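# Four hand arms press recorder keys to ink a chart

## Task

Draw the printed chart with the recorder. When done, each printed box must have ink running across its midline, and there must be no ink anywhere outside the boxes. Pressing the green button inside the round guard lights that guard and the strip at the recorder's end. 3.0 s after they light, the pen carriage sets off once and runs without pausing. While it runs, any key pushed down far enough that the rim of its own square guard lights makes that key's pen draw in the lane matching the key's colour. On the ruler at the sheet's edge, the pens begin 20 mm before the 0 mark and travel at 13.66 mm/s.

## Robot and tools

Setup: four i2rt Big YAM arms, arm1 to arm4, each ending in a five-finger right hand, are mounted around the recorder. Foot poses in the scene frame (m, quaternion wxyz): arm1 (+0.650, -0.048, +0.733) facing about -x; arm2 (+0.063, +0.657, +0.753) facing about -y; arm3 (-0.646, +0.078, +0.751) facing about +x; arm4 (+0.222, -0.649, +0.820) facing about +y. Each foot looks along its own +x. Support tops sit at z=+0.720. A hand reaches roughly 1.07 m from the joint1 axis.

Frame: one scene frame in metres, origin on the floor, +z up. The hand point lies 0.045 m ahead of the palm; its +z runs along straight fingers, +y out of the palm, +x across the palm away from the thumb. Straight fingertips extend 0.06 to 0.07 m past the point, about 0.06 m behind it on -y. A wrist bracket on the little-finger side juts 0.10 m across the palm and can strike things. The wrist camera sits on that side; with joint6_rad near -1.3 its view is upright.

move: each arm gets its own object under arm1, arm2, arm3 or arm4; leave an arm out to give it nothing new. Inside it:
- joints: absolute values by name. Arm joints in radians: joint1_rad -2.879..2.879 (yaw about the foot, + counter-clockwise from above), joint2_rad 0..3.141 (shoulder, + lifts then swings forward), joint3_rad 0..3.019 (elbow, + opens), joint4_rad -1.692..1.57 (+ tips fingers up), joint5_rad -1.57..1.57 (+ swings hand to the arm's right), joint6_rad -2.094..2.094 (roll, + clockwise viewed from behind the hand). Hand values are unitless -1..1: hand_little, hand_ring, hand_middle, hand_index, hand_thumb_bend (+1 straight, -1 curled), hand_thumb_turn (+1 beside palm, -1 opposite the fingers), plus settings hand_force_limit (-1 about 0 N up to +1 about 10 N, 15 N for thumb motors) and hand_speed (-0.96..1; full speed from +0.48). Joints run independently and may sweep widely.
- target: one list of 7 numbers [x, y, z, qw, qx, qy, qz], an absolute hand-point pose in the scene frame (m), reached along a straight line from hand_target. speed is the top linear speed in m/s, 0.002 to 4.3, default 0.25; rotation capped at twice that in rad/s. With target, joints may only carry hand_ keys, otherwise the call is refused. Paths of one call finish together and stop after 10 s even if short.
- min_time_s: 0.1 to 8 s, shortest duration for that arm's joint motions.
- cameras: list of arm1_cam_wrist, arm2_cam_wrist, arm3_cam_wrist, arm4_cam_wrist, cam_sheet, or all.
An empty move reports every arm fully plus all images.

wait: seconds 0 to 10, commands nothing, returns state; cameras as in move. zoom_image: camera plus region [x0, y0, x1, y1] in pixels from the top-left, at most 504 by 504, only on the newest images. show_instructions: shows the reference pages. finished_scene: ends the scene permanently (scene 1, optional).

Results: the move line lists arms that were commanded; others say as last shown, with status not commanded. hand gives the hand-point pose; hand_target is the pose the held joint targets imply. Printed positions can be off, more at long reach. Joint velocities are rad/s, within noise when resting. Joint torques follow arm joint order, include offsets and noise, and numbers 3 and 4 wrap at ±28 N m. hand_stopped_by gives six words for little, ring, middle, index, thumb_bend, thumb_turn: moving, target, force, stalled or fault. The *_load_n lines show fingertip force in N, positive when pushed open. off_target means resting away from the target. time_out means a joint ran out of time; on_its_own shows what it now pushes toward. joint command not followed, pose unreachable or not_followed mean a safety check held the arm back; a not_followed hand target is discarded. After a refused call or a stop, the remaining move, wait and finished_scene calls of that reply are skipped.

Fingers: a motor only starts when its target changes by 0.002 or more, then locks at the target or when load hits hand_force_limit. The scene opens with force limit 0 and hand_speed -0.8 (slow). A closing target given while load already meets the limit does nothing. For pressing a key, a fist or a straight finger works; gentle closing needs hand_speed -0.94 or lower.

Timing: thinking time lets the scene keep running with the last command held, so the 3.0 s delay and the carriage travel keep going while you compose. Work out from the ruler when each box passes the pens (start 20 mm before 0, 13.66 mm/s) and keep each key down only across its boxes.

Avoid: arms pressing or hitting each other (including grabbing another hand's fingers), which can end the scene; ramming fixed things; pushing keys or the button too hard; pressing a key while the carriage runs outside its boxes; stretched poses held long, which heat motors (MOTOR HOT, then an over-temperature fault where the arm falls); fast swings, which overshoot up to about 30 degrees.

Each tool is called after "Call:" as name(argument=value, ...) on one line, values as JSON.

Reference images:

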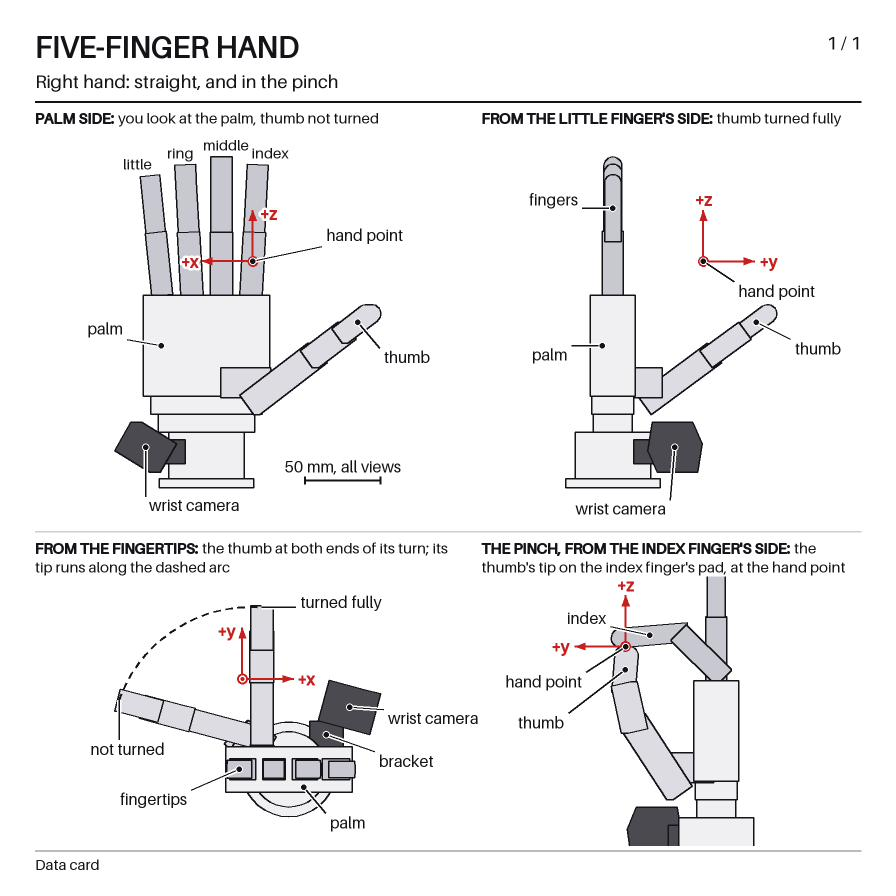

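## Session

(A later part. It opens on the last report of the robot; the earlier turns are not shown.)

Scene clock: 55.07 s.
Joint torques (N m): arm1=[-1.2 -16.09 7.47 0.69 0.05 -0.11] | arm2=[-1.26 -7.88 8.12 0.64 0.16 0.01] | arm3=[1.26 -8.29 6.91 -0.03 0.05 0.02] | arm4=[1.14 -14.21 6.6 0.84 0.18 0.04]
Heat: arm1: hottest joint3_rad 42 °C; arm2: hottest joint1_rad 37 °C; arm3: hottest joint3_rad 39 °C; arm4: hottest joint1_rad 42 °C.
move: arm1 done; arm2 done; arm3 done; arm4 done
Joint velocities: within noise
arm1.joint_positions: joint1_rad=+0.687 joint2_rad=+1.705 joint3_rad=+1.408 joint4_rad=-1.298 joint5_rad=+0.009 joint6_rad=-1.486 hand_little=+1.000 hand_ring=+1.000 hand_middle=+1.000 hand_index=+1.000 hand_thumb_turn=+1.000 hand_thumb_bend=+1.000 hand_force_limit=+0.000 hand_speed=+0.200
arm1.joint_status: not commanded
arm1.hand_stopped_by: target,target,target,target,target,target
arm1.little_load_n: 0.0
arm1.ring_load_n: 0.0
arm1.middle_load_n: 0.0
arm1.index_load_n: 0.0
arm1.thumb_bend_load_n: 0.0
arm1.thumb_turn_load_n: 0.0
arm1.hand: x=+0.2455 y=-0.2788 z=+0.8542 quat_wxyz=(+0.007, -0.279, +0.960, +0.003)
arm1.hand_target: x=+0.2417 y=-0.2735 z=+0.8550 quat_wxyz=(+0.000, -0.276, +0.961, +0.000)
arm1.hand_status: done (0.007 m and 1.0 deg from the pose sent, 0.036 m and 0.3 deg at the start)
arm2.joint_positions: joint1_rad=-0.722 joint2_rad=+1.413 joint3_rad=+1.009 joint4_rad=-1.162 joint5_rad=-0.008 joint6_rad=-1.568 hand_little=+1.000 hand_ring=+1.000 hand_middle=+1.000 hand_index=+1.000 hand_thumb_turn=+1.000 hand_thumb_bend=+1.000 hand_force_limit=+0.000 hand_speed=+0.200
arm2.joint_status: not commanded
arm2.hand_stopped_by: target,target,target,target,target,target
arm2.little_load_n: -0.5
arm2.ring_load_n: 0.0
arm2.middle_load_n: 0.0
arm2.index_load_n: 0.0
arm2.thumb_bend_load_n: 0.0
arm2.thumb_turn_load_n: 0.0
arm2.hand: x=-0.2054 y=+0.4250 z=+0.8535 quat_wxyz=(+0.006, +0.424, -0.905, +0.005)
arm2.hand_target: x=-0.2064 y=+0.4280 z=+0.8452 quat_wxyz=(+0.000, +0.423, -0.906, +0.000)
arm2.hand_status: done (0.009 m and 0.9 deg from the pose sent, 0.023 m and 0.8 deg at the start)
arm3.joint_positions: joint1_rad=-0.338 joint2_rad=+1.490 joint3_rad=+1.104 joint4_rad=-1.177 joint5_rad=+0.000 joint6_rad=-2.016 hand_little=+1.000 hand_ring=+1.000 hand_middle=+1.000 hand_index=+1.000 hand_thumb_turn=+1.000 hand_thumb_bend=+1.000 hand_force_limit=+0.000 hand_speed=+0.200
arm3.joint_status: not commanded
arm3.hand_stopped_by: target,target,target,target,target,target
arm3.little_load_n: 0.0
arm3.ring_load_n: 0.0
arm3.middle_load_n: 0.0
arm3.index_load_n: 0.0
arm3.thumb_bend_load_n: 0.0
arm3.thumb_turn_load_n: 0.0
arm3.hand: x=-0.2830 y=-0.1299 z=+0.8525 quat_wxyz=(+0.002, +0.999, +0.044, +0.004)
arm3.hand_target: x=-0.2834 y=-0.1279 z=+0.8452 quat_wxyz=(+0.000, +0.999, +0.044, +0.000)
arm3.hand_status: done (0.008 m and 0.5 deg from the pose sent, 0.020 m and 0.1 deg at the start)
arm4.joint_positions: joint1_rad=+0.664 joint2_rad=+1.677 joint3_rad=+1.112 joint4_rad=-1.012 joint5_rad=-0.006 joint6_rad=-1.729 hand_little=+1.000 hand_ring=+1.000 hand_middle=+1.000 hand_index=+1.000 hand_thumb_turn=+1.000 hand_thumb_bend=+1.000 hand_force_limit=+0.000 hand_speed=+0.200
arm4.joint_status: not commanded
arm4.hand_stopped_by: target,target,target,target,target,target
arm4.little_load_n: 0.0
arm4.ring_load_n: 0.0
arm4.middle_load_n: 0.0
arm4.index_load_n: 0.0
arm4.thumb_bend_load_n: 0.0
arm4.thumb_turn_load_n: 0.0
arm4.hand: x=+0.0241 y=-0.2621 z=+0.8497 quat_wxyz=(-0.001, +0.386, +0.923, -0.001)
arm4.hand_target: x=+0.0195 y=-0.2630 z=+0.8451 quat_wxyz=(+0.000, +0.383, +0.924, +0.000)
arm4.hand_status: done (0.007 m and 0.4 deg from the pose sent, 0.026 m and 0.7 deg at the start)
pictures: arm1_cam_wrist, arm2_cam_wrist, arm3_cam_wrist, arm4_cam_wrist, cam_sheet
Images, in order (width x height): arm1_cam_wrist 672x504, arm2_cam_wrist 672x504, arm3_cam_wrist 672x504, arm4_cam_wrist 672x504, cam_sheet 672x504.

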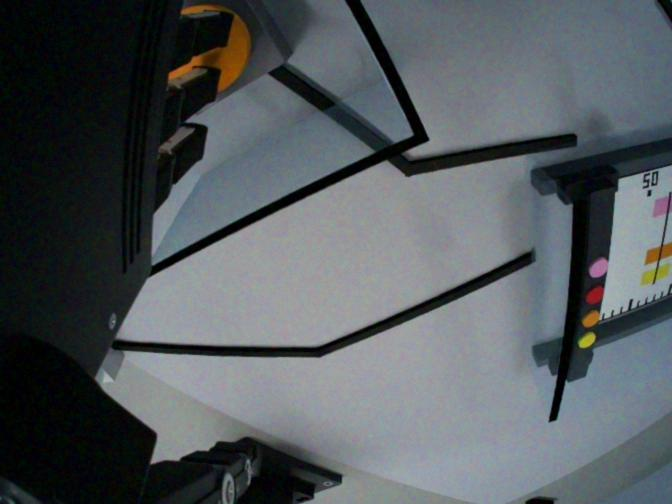

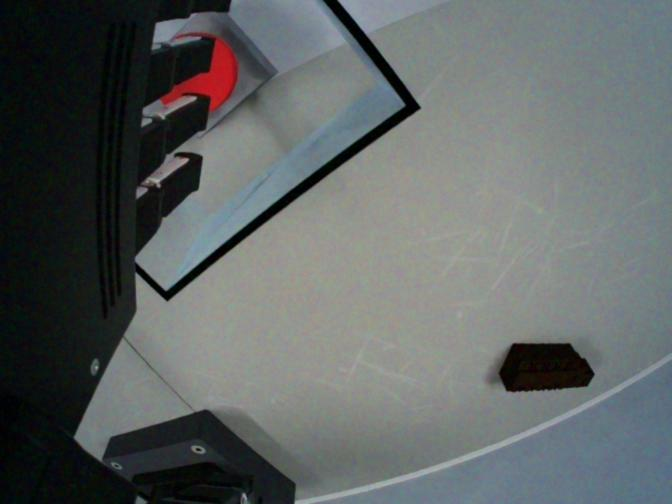

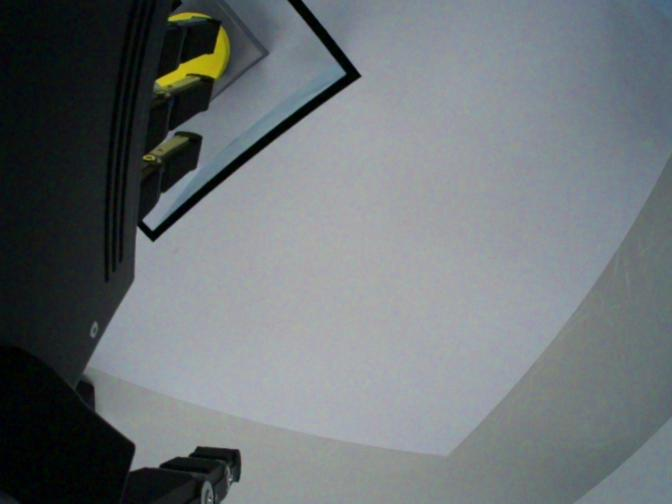

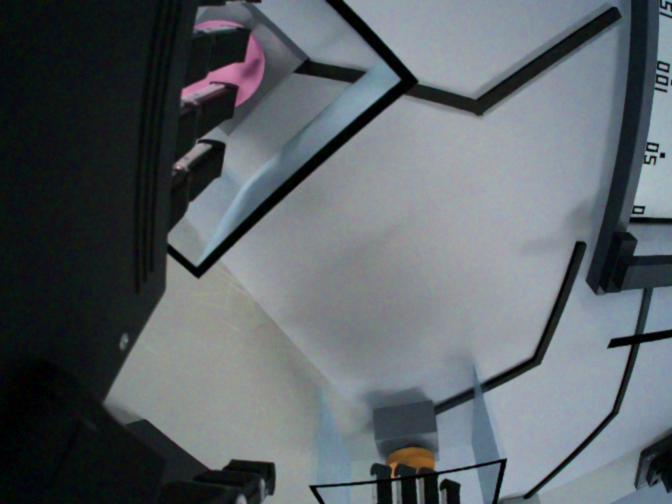

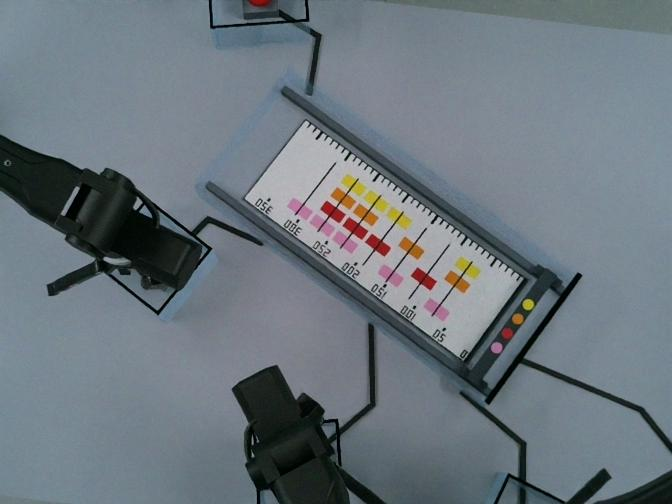

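Call:
zoom_image(camera="arm4_cam_wrist", region=[290, 380, 530, 504])

Call:
move(arm1={"target": [0.2416, -0.2735, 0.842, 0, -0.2756, 0.9613, 0], "speed": 0.06}, arm2={"target": [-0.2065, 0.4279, 0.832, 0, -0.4226, 0.9063, 0], "speed": 0.06}, arm3={"target": [-0.2833, -0.1278, 0.832, 0, 0.99905, 0.0436, 0], "speed": 0.06}, arm4={"target": [0.0195, -0.263, 0.832, 0, 0.3827, 0.9239, 0], "speed": 0.06}, cameras=["all"])

Scaled by 2.100 from the camera's image (finer frame: 960x720).

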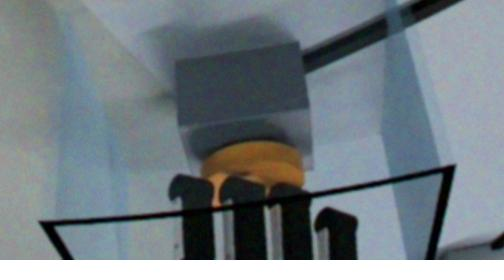

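Scene clock: 56.43 s.
Joint torques (N m): arm1=[-1.2 -14.62 7.06 1.17 0.05 -0.1] | arm2=[-1.26 -8 7.99 0.58 0.16 0.01] | arm3=[1.26 -7.88 6.89 0.01 0.05 0.03] | arm4=[1.14 -13.1 6.09 1.39 0.18 0.08]
Heat: arm1: hottest joint3_rad 42 °C; arm2: hottest joint1_rad 37 °C; arm3: hottest joint3_rad 39 °C; arm4: hottest joint1_rad 42 °C.
move: arm1 off_target; arm2 done; arm3 done; arm4 off_target
Joint velocities: within noise
arm1.joint_positions: joint1_rad=+0.687 joint2_rad=+1.698 joint3_rad=+1.390 joint4_rad=-1.276 joint5_rad=+0.009 joint6_rad=-1.486 hand_little=+1.000 hand_ring=+1.000 hand_middle=+1.000 hand_index=+1.000 hand_thumb_turn=+1.000 hand_thumb_bend=+1.000 hand_force_limit=+0.000 hand_speed=+0.200
arm1.joint_status: not commanded
arm1.hand_stopped_by: target,target,target,target,target,target
arm1.little_load_n: 0.0
arm1.ring_load_n: 0.0
arm1.middle_load_n: 0.0
arm1.index_load_n: 0.0
arm1.thumb_bend_load_n: -0.5
arm1.thumb_turn_load_n: 0.0
arm1.hand: x=+0.2461 y=-0.2783 z=+0.8506 quat_wxyz=(+0.002, -0.279, +0.960, +0.001)
arm1.hand_target: x=+0.2419 y=-0.2734 z=+0.8422 quat_wxyz=(+0.000, -0.275, +0.961, +0.000)
arm1.hand_status: off_target (0.011 m and 0.5 deg from the pose sent, 0.014 m and 1.0 deg at the start)
arm2.joint_positions: joint1_rad=-0.722 joint2_rad=+1.428 joint3_rad=+0.987 joint4_rad=-1.125 joint5_rad=-0.008 joint6_rad=-1.568 hand_little=+1.000 hand_ring=+1.000 hand_middle=+1.000 hand_index=+1.000 hand_thumb_turn=+1.000 hand_thumb_bend=+1.000 hand_force_limit=+0.000 hand_speed=+0.200
arm2.joint_status: not commanded
arm2.hand_stopped_by: target,target,target,target,target,target
arm2.little_load_n: 0.0
arm2.ring_load_n: 0.0
arm2.middle_load_n: 0.0
arm2.index_load_n: 0.0
arm2.thumb_bend_load_n: 0.0
arm2.thumb_turn_load_n: 0.0
arm2.hand: x=-0.2056 y=+0.4249 z=+0.8404 quat_wxyz=(+0.006, +0.424, -0.905, +0.005)
arm2.hand_target: x=-0.2064 y=+0.4280 z=+0.8322 quat_wxyz=(+0.000, +0.423, -0.906, +0.000)
arm2.hand_status: done (0.009 m and 0.9 deg from the pose sent, 0.022 m and 0.9 deg at the start)
arm3.joint_positions: joint1_rad=-0.338 joint2_rad=+1.499 joint3_rad=+1.082 joint4_rad=-1.141 joint5_rad=+0.000 joint6_rad=-2.016 hand_little=+1.000 hand_ring=+1.000 hand_middle=+1.000 hand_index=+1.000 hand_thumb_turn=+1.000 hand_thumb_bend=+1.000 hand_force_limit=+0.000 hand_speed=+0.200
arm3.joint_status: not commanded
arm3.hand_stopped_by: target,target,target,target,target,target
arm3.little_load_n: 0.0
arm3.ring_load_n: 0.0
arm3.middle_load_n: 0.0
arm3.index_load_n: 0.0
arm3.thumb_bend_load_n: 0.0
arm3.thumb_turn_load_n: 0.0
arm3.hand: x=-0.2829 y=-0.1300 z=+0.8412 quat_wxyz=(+0.003, +0.999, +0.044, +0.006)
arm3.hand_target: x=-0.2835 y=-0.1278 z=+0.8322 quat_wxyz=(+0.000, +0.999, +0.044, +0.000)
arm3.hand_status: done (0.009 m and 0.8 deg from the pose sent, 0.020 m and 0.5 deg at the start)
arm4.joint_positions: joint1_rad=+0.664 joint2_rad=+1.679 joint3_rad=+1.105 joint4_rad=-0.993 joint5_rad=-0.006 joint6_rad=-1.729 hand_little=+1.000 hand_ring=+1.000 hand_middle=+1.000 hand_index=+1.000 hand_thumb_turn=+1.000 hand_thumb_bend=+1.000 hand_force_limit=+0.000 hand_speed=+0.200
arm4.joint_status: not commanded
arm4.hand_stopped_by: target,target,target,target,target,target
arm4.little_load_n: 0.0
arm4.ring_load_n: -0.5
arm4.middle_load_n: 0.5
arm4.index_load_n: 0.0
arm4.thumb_bend_load_n: 0.0
arm4.thumb_turn_load_n: 0.0
arm4.hand: x=+0.0232 y=-0.2609 z=+0.8465 quat_wxyz=(-0.005, +0.386, +0.922, +0.002)
arm4.hand_target: x=+0.0198 y=-0.2633 z=+0.8324 quat_wxyz=(+0.000, +0.383, +0.924, +0.000)
arm4.hand_status: off_target (0.015 m and 0.7 deg from the pose sent, 0.018 m and 0.4 deg at the start)
pictures: arm1_cam_wrist, arm2_cam_wrist, arm3_cam_wrist, arm4_cam_wrist, cam_sheet
Images, in order (width x height): arm1_cam_wrist 672x504, arm2_cam_wrist 672x504, arm3_cam_wrist 672x504, arm4_cam_wrist 672x504, cam_sheet 672x504.

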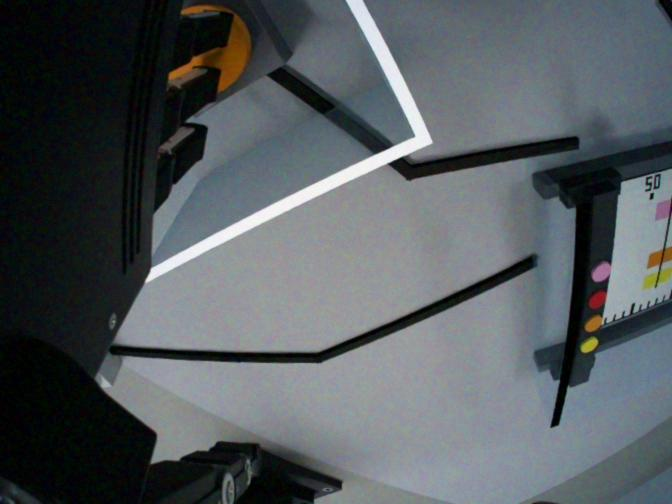

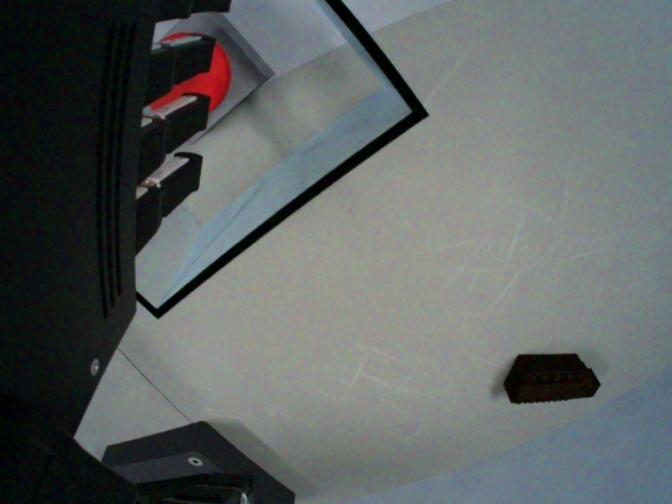

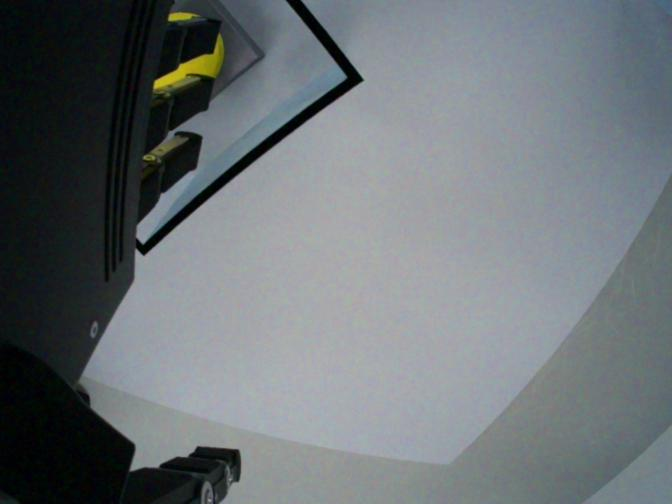

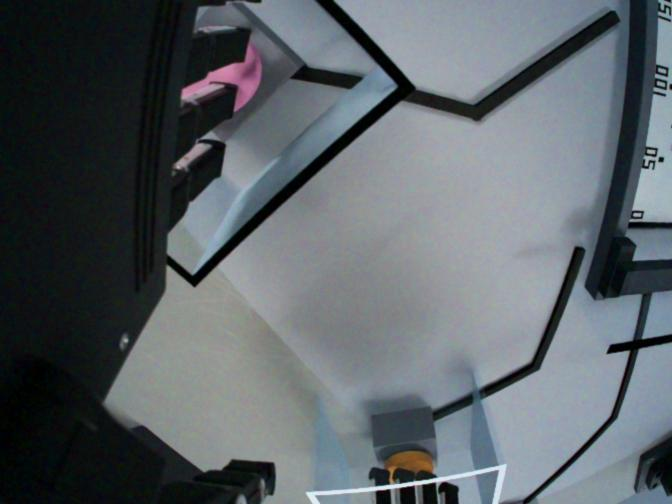

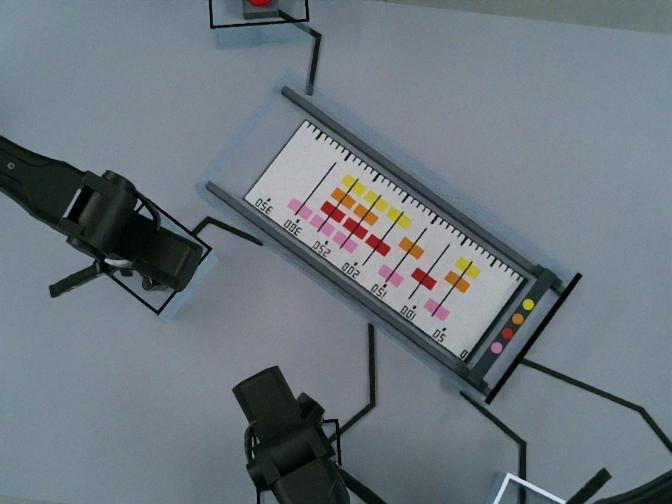

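Call:
move(arm2={"target": [-0.2065, 0.4279, 0.824, 0, -0.4226, 0.9063, 0], "speed": 0.06}, arm3={"target": [-0.2833, -0.1278, 0.824, 0, 0.99905, 0.0436, 0], "speed": 0.06}, arm4={"target": [0.0195, -0.263, 0.824, 0, 0.3827, 0.9239, 0], "speed": 0.06}, cameras=["all"])

Call:
move(arm2={"target": [-0.2065, 0.4279, 0.816, 0, -0.4226, 0.9063, 0], "speed": 0.06}, arm3={"target": [-0.2833, -0.1278, 0.816, 0, 0.99905, 0.0436, 0], "speed": 0.06}, cameras=["arm2_cam_wrist", "arm3_cam_wrist", "cam_sheet"])

Scene clock: 57.77 s.
Joint torques (N m): arm1=[-1.2 -14.62 7.08 1.17 0.04 -0.1] | arm2=[-1.2 -7.88 7.83 0.7 0.16 0.01] | arm3=[1.26 -7.94 6.8 0.01 0.05 0.02] | arm4=[1.2 -11.81 6.02 1.52 0.2 0.07]
Heat: arm1: hottest joint3_rad 42 °C; arm2: hottest joint1_rad 37 °C; arm3: hottest joint3_rad 39 °C; arm4: hottest joint1_rad 42 °C.
move: arm2 done; arm3 done; arm4 off_target
Joint velocities: within noise
arm1: as last shown
arm1.thumb_bend_load_n: 0.0
arm1.hand: x=+0.2461 y=-0.2784 z=+0.8506 quat_wxyz=(+0.002, -0.279, +0.960, +0.001)
arm1.hand_target: x=+0.2418 y=-0.2735 z=+0.8422 quat_wxyz=(+0.000, -0.275, +0.961, +0.000)
arm2.joint_positions: joint1_rad=-0.722 joint2_rad=+1.437 joint3_rad=+0.975 joint4_rad=-1.105 joint5_rad=-0.008 joint6_rad=-1.568 hand_little=+1.000 hand_ring=+1.000 hand_middle=+1.000 hand_index=+1.000 hand_thumb_turn=+1.000 hand_thumb_bend=+1.000 hand_force_limit=+0.000 hand_speed=+0.200
arm2.joint_status: not commanded
arm2.hand_stopped_by: target,target,target,target,target,target
arm2.little_load_n: 0.0
arm2.ring_load_n: 0.0
arm2.middle_load_n: 0.0
arm2.index_load_n: 0.0
arm2.thumb_bend_load_n: 0.0
arm2.thumb_turn_load_n: 0.0
arm2.hand: x=-0.2056 y=+0.4249 z=+0.8331 quat_wxyz=(+0.006, +0.424, -0.905, +0.005)
arm2.hand_target: x=-0.2063 y=+0.4281 z=+0.8242 quat_wxyz=(+0.000, +0.423, -0.906, +0.000)
arm2.hand_status: done (0.010 m and 0.9 deg from the pose sent, 0.017 m and 0.9 deg at the start)
arm3.joint_positions: joint1_rad=-0.338 joint2_rad=+1.509 joint3_rad=+1.070 joint4_rad=-1.119 joint5_rad=+0.000 joint6_rad=-2.016 hand_little=+1.000 hand_ring=+1.000 hand_middle=+1.000 hand_index=+1.000 hand_thumb_turn=+1.000 hand_thumb_bend=+1.000 hand_force_limit=+0.000 hand_speed=+0.200
arm3.joint_status: not commanded
arm3.hand_stopped_by: target,target,target,target,target,target
arm3.little_load_n: 0.0
arm3.ring_load_n: 0.0
arm3.middle_load_n: 0.0
arm3.index_load_n: 0.0
arm3.thumb_bend_load_n: 0.0
arm3.thumb_turn_load_n: 0.0
arm3.hand: x=-0.2827 y=-0.1300 z=+0.8333 quat_wxyz=(+0.003, +0.999, +0.044, +0.006)
arm3.hand_target: x=-0.2835 y=-0.1278 z=+0.8242 quat_wxyz=(+0.000, +0.999, +0.044, +0.000)
arm3.hand_status: done (0.010 m and 0.8 deg from the pose sent, 0.017 m and 0.7 deg at the start)
arm4.joint_positions: joint1_rad=+0.664 joint2_rad=+1.680 joint3_rad=+1.096 joint4_rad=-0.978 joint5_rad=-0.006 joint6_rad=-1.729 hand_little=+1.000 hand_ring=+1.000 hand_middle=+1.000 hand_index=+1.000 hand_thumb_turn=+1.000 hand_thumb_bend=+1.000 hand_force_limit=+0.000 hand_speed=+0.200
arm4.joint_status: not commanded
arm4.hand_stopped_by: target,target,target,target,target,target
arm4.little_load_n: -0.5
arm4.ring_load_n: 0.0
arm4.middle_load_n: 0.0
arm4.index_load_n: -0.5
arm4.thumb_bend_load_n: 0.0
arm4.thumb_turn_load_n: 0.0
arm4.hand: x=+0.0235 y=-0.2612 z=+0.8431 quat_wxyz=(-0.007, +0.386, +0.922, +0.003)
arm4.hand_target: x=+0.0200 y=-0.2637 z=+0.8246 quat_wxyz=(+0.000, +0.383, +0.924, +0.000)
arm4.hand_status: off_target (0.020 m and 1.0 deg from the pose sent, 0.023 m and 0.7 deg at the start)
pictures: arm1_cam_wrist, arm2_cam_wrist, arm3_cam_wrist, arm4_cam_wrist, cam_sheet
Images, in order (width x height): arm1_cam_wrist 672x504, arm2_cam_wrist 672x504, arm3_cam_wrist 672x504, arm4_cam_wrist 672x504, cam_sheet 672x504.

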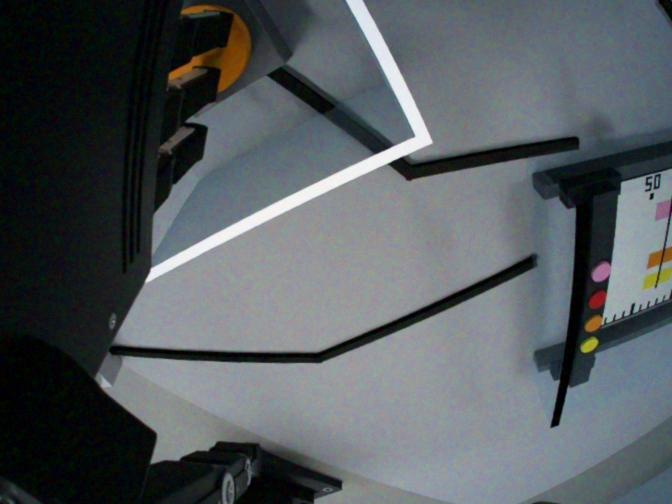

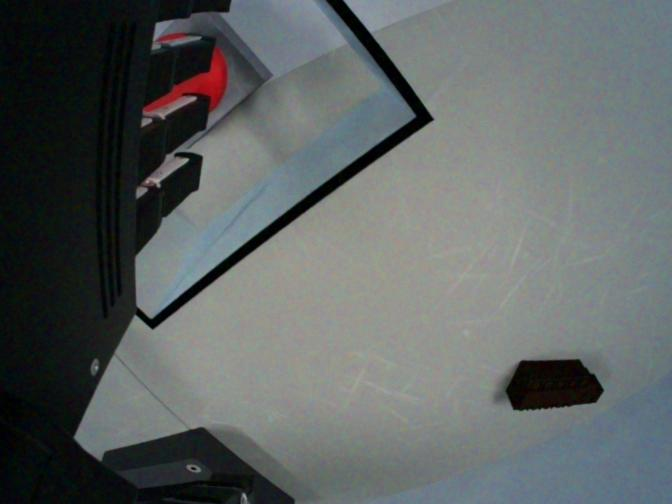

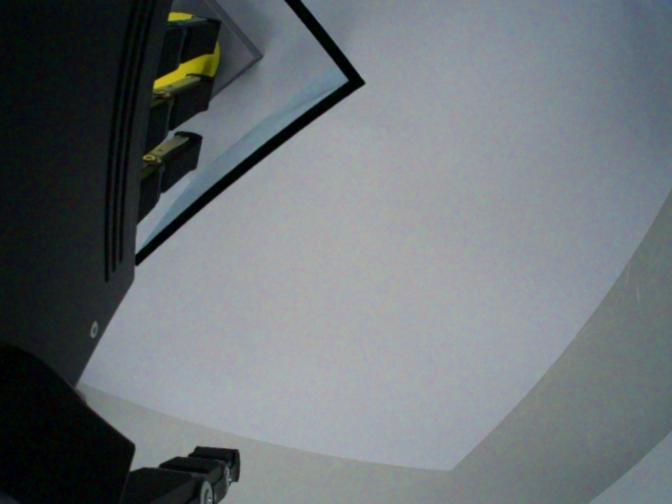

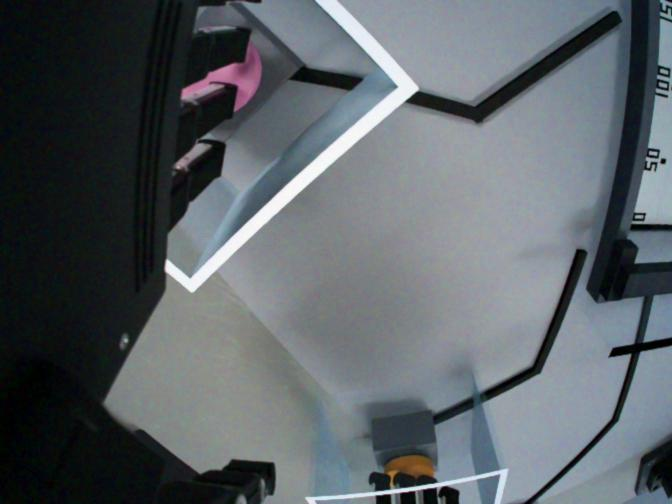

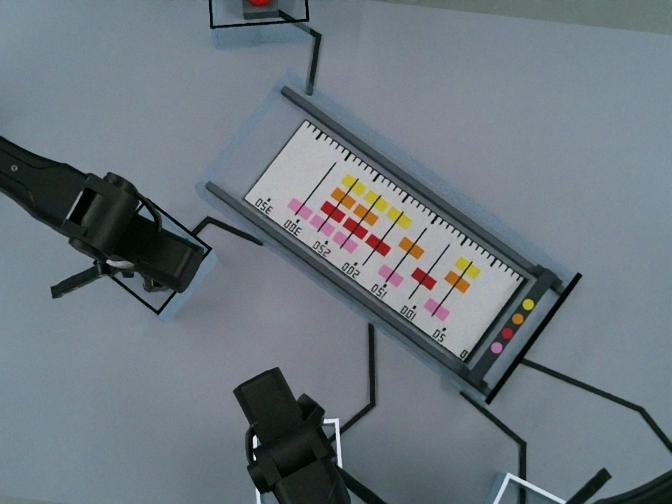

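Scene clock: 58.73 s.
Joint torques (N m): arm1=[-1.2 -14.68 7.08 1.17 0.04 -0.1] | arm2=[-1.2 -7.24 7.19 1.18 0.16 0.01] | arm3=[1.26 -7.59 6.48 0.28 0.05 0.03] | arm4=[1.03 -11.81 5.93 1.5 0.19 0.05]
Heat: arm1: hottest joint3_rad 42 °C; arm2: hottest joint1_rad 37 °C; arm3: hottest joint3_rad 39 °C; arm4: hottest joint1_rad 42 °C.
move: arm2 off_target; arm3 off_target
Joint velocities: within noise
arm1, arm4: as last shown
arm2.joint_positions: joint1_rad=-0.722 joint2_rad=+1.437 joint3_rad=+0.970 joint4_rad=-1.096 joint5_rad=-0.008 joint6_rad=-1.568 hand_little=+1.000 hand_ring=+1.000 hand_middle=+1.000 hand_index=+1.000 hand_thumb_turn=+1.000 hand_thumb_bend=+1.000 hand_force_limit=+0.000 hand_speed=+0.200
arm2.joint_status: not commanded
arm2.hand_stopped_by: target,target,target,target,target,target
arm2.little_load_n: 0.0
arm2.ring_load_n: 0.0
arm2.middle_load_n: 0.0
arm2.index_load_n: 0.0
arm2.thumb_bend_load_n: 0.0
arm2.thumb_turn_load_n: 0.0
arm2.hand: x=-0.2055 y=+0.4251 z=+0.8311 quat_wxyz=(+0.007, +0.424, -0.905, +0.005)
arm2.hand_target: x=-0.2060 y=+0.4283 z=+0.8165 quat_wxyz=(+0.000, +0.423, -0.906, +0.000)
arm2.hand_status: off_target (0.015 m and 1.0 deg from the pose sent, 0.017 m and 0.9 deg at the start)
arm3.joint_positions: joint1_rad=-0.338 joint2_rad=+1.513 joint3_rad=+1.063 joint4_rad=-1.104 joint5_rad=+0.000 joint6_rad=-2.016 hand_little=+1.000 hand_ring=+1.000 hand_middle=+1.000 hand_index=+1.000 hand_thumb_turn=+1.000 hand_thumb_bend=+1.000 hand_force_limit=+0.000 hand_speed=+0.200
arm3.joint_status: not commanded
arm3.hand_stopped_by: target,target,target,target,target,target
arm3.little_load_n: 0.0
arm3.ring_load_n: 0.0
arm3.middle_load_n: 0.0
arm3.index_load_n: 0.0
arm3.thumb_bend_load_n: 0.0
arm3.thumb_turn_load_n: 0.0
arm3.hand: x=-0.2822 y=-0.1302 z=+0.8290 quat_wxyz=(+0.003, +0.999, +0.044, +0.008)
arm3.hand_target: x=-0.2837 y=-0.1278 z=+0.8163 quat_wxyz=(+0.000, +0.999, +0.044, +0.000)
arm3.hand_status: off_target (0.013 m and 0.9 deg from the pose sent, 0.017 m and 0.8 deg at the start)
arm4.index_load_n: 0.0
Images, in order (width x height): arm2_cam_wrist 672x504, arm3_cam_wrist 672x504, cam_sheet 672x504.

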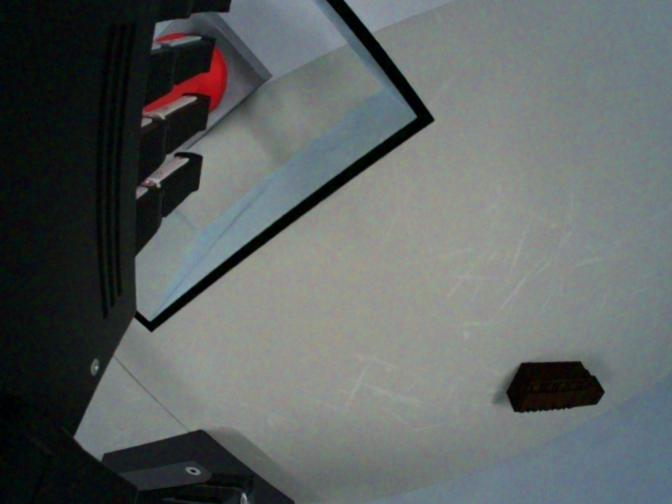

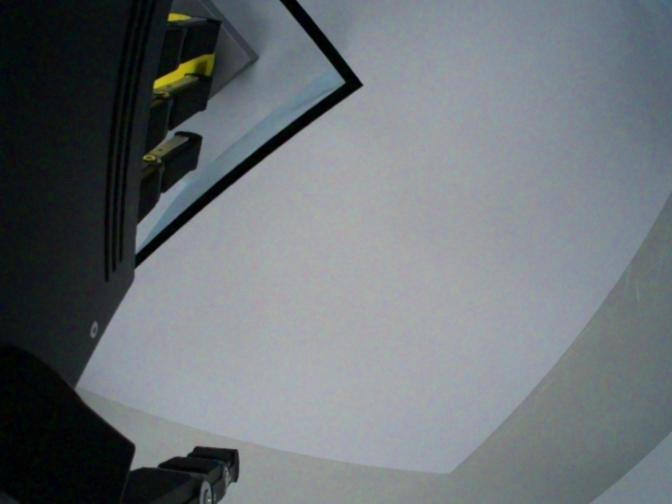

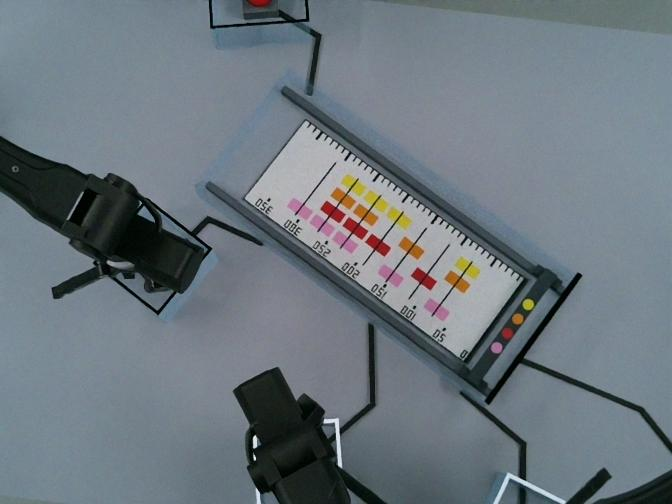

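Call:
move(arm2={"target": [-0.2065, 0.4279, 0.808, 0, -0.4226, 0.9063, 0], "speed": 0.06}, arm3={"target": [-0.2833, -0.1278, 0.808, 0, 0.99905, 0.0436, 0], "speed": 0.06}, cameras=["arm2_cam_wrist", "arm3_cam_wrist"])

Scene clock: 59.93 s.
Joint torques (N m): arm1=[-1.2 -14.68 7.08 1.16 0.04 -0.11] | arm2=[-1.2 -6.48 6.93 1.47 0.16 0.02] | arm3=[1.32 -6.83 6.11 0.58 -0.04 0.03] | arm4=[1.26 -12.1 6.02 1.5 0.19 0.07]
Heat: arm1: hottest joint3_rad 42 °C; arm2: hottest joint1_rad 37 °C; arm3: hottest joint3_rad 39 °C; arm4: hottest joint1_rad 42 °C.
move: arm2 off_target; arm3 off_target
Joint velocities: within noise
arm1, arm4: as last shown
arm2.joint_positions: joint1_rad=-0.722 joint2_rad=+1.437 joint3_rad=+0.960 joint4_rad=-1.082 joint5_rad=-0.008 joint6_rad=-1.568 hand_little=+1.000 hand_ring=+1.000 hand_middle=+1.000 hand_index=+1.000 hand_thumb_turn=+1.000 hand_thumb_bend=+1.000 hand_force_limit=+0.000 hand_speed=+0.200
arm2.joint_status: not commanded
arm2.hand_stopped_by: target,target,target,target,target,target
arm2.little_load_n: 0.0
arm2.ring_load_n: 0.0
arm2.middle_load_n: 0.0
arm2.index_load_n: 0.0
arm2.thumb_bend_load_n: 0.0
arm2.thumb_turn_load_n: 0.0
arm2.hand: x=-0.2053 y=+0.4254 z=+0.8277 quat_wxyz=(+0.009, +0.424, -0.905, +0.006)
arm2.hand_target: x=-0.2057 y=+0.4285 z=+0.8089 quat_wxyz=(+0.000, +0.423, -0.906, +0.000)
arm2.hand_status: off_target (0.020 m and 1.3 deg from the pose sent, 0.023 m and 1.0 deg at the start)
arm3.joint_positions: joint1_rad=-0.338 joint2_rad=+1.513 joint3_rad=+1.055 joint4_rad=-1.091 joint5_rad=+0.003 joint6_rad=-2.016 hand_little=+1.000 hand_ring=+1.000 hand_middle=+1.000 hand_index=+1.000 hand_thumb_turn=+1.000 hand_thumb_bend=+1.000 hand_force_limit=+0.000 hand_speed=+0.200
arm3.joint_status: not commanded
arm3.hand_stopped_by: target,target,target,target,target,target
arm3.little_load_n: 0.0
arm3.ring_load_n: 0.0
arm3.middle_load_n: 0.0
arm3.index_load_n: 0.0
arm3.thumb_bend_load_n: 0.0
arm3.thumb_turn_load_n: 0.0
arm3.hand: x=-0.2820 y=-0.1308 z=+0.8267 quat_wxyz=(+0.006, +0.999, +0.044, +0.010)
arm3.hand_target: x=-0.2840 y=-0.1277 z=+0.8086 quat_wxyz=(+0.000, +0.999, +0.044, +0.000)
arm3.hand_status: off_target (0.019 m and 1.3 deg from the pose sent, 0.021 m and 1.0 deg at the start)
arm4.little_load_n: 0.0
Images, in order (width x height): arm2_cam_wrist 672x504, arm3_cam_wrist 672x504.

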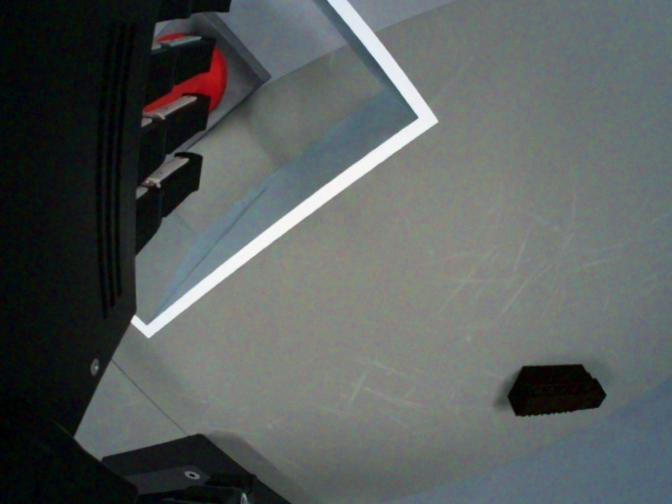

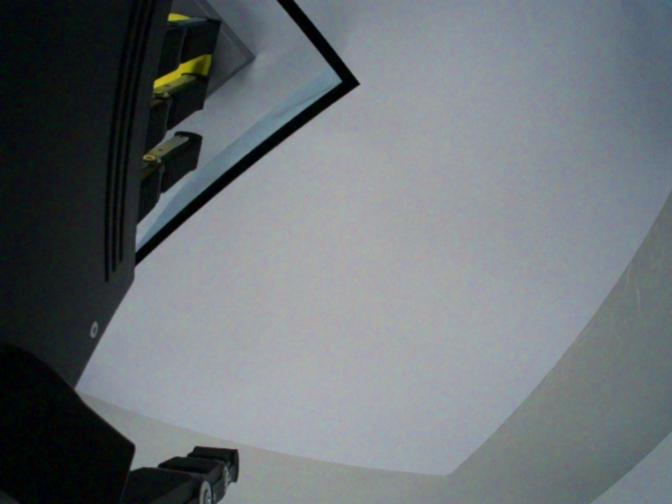

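Call:
move(arm3={"target": [-0.2833, -0.1278, 0.800, 0, 0.99905, 0.0436, 0], "speed": 0.06}, cameras=["arm3_cam_wrist", "cam_sheet"])

Scene clock: 61.07 s.
Joint torques (N m): arm1=[-1.2 -14.62 7.06 1.16 0.04 -0.1] | arm2=[-1.2 -6.48 6.93 1.48 0.16 0.02] | arm3=[1.26 -6.18 5.74 0.98 -0.04 0.02] | arm4=[1.14 -12.16 6.01 1.47 0.19 0.05]
Heat: arm1: hottest joint3_rad 42 °C; arm2: hottest joint1_rad 37 °C; arm3: hottest joint3_rad 38 °C; arm4: hottest joint1_rad 42 °C.
move: arm3 off_target
Joint velocities: within noise
arm1, arm2, arm4: as last shown
arm1.middle_load_n: -0.5
arm3.joint_positions: joint1_rad=-0.338 joint2_rad=+1.513 joint3_rad=+1.049 joint4_rad=-1.081 joint5_rad=+0.003 joint6_rad=-2.016 hand_little=+1.000 hand_ring=+1.000 hand_middle=+1.000 hand_index=+1.000 hand_thumb_turn=+1.000 hand_thumb_bend=+1.000 hand_force_limit=+0.000 hand_speed=+0.200
arm3.joint_status: not commanded
arm3.hand_stopped_by: target,target,target,target,target,target
arm3.little_load_n: 0.0
arm3.ring_load_n: 0.0
arm3.middle_load_n: 0.0
arm3.index_load_n: 0.0
arm3.thumb_bend_load_n: 0.0
arm3.thumb_turn_load_n: 0.0
arm3.hand: x=-0.2822 y=-0.1307 z=+0.8245 quat_wxyz=(+0.006, +0.999, +0.044, +0.011)
arm3.hand_target: x=-0.2844 y=-0.1275 z=+0.8011 quat_wxyz=(+0.000, +0.999, +0.044, +0.000)
arm3.hand_status: off_target (0.025 m and 1.5 deg from the pose sent, 0.027 m and 1.3 deg at the start)
Images, in order (width x height): arm3_cam_wrist 672x504, cam_sheet 672x504.

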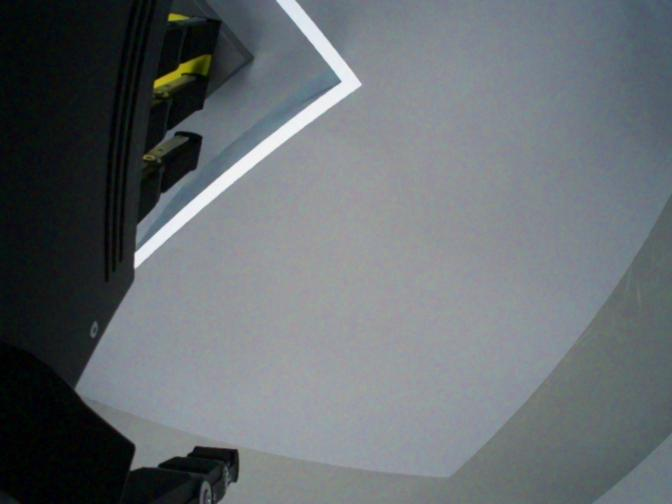

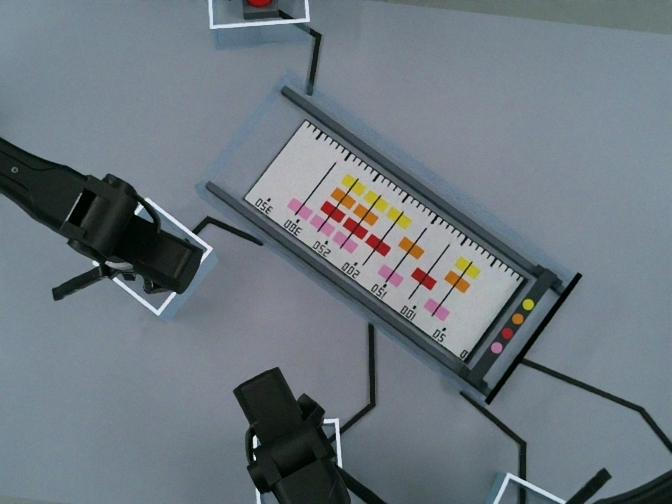

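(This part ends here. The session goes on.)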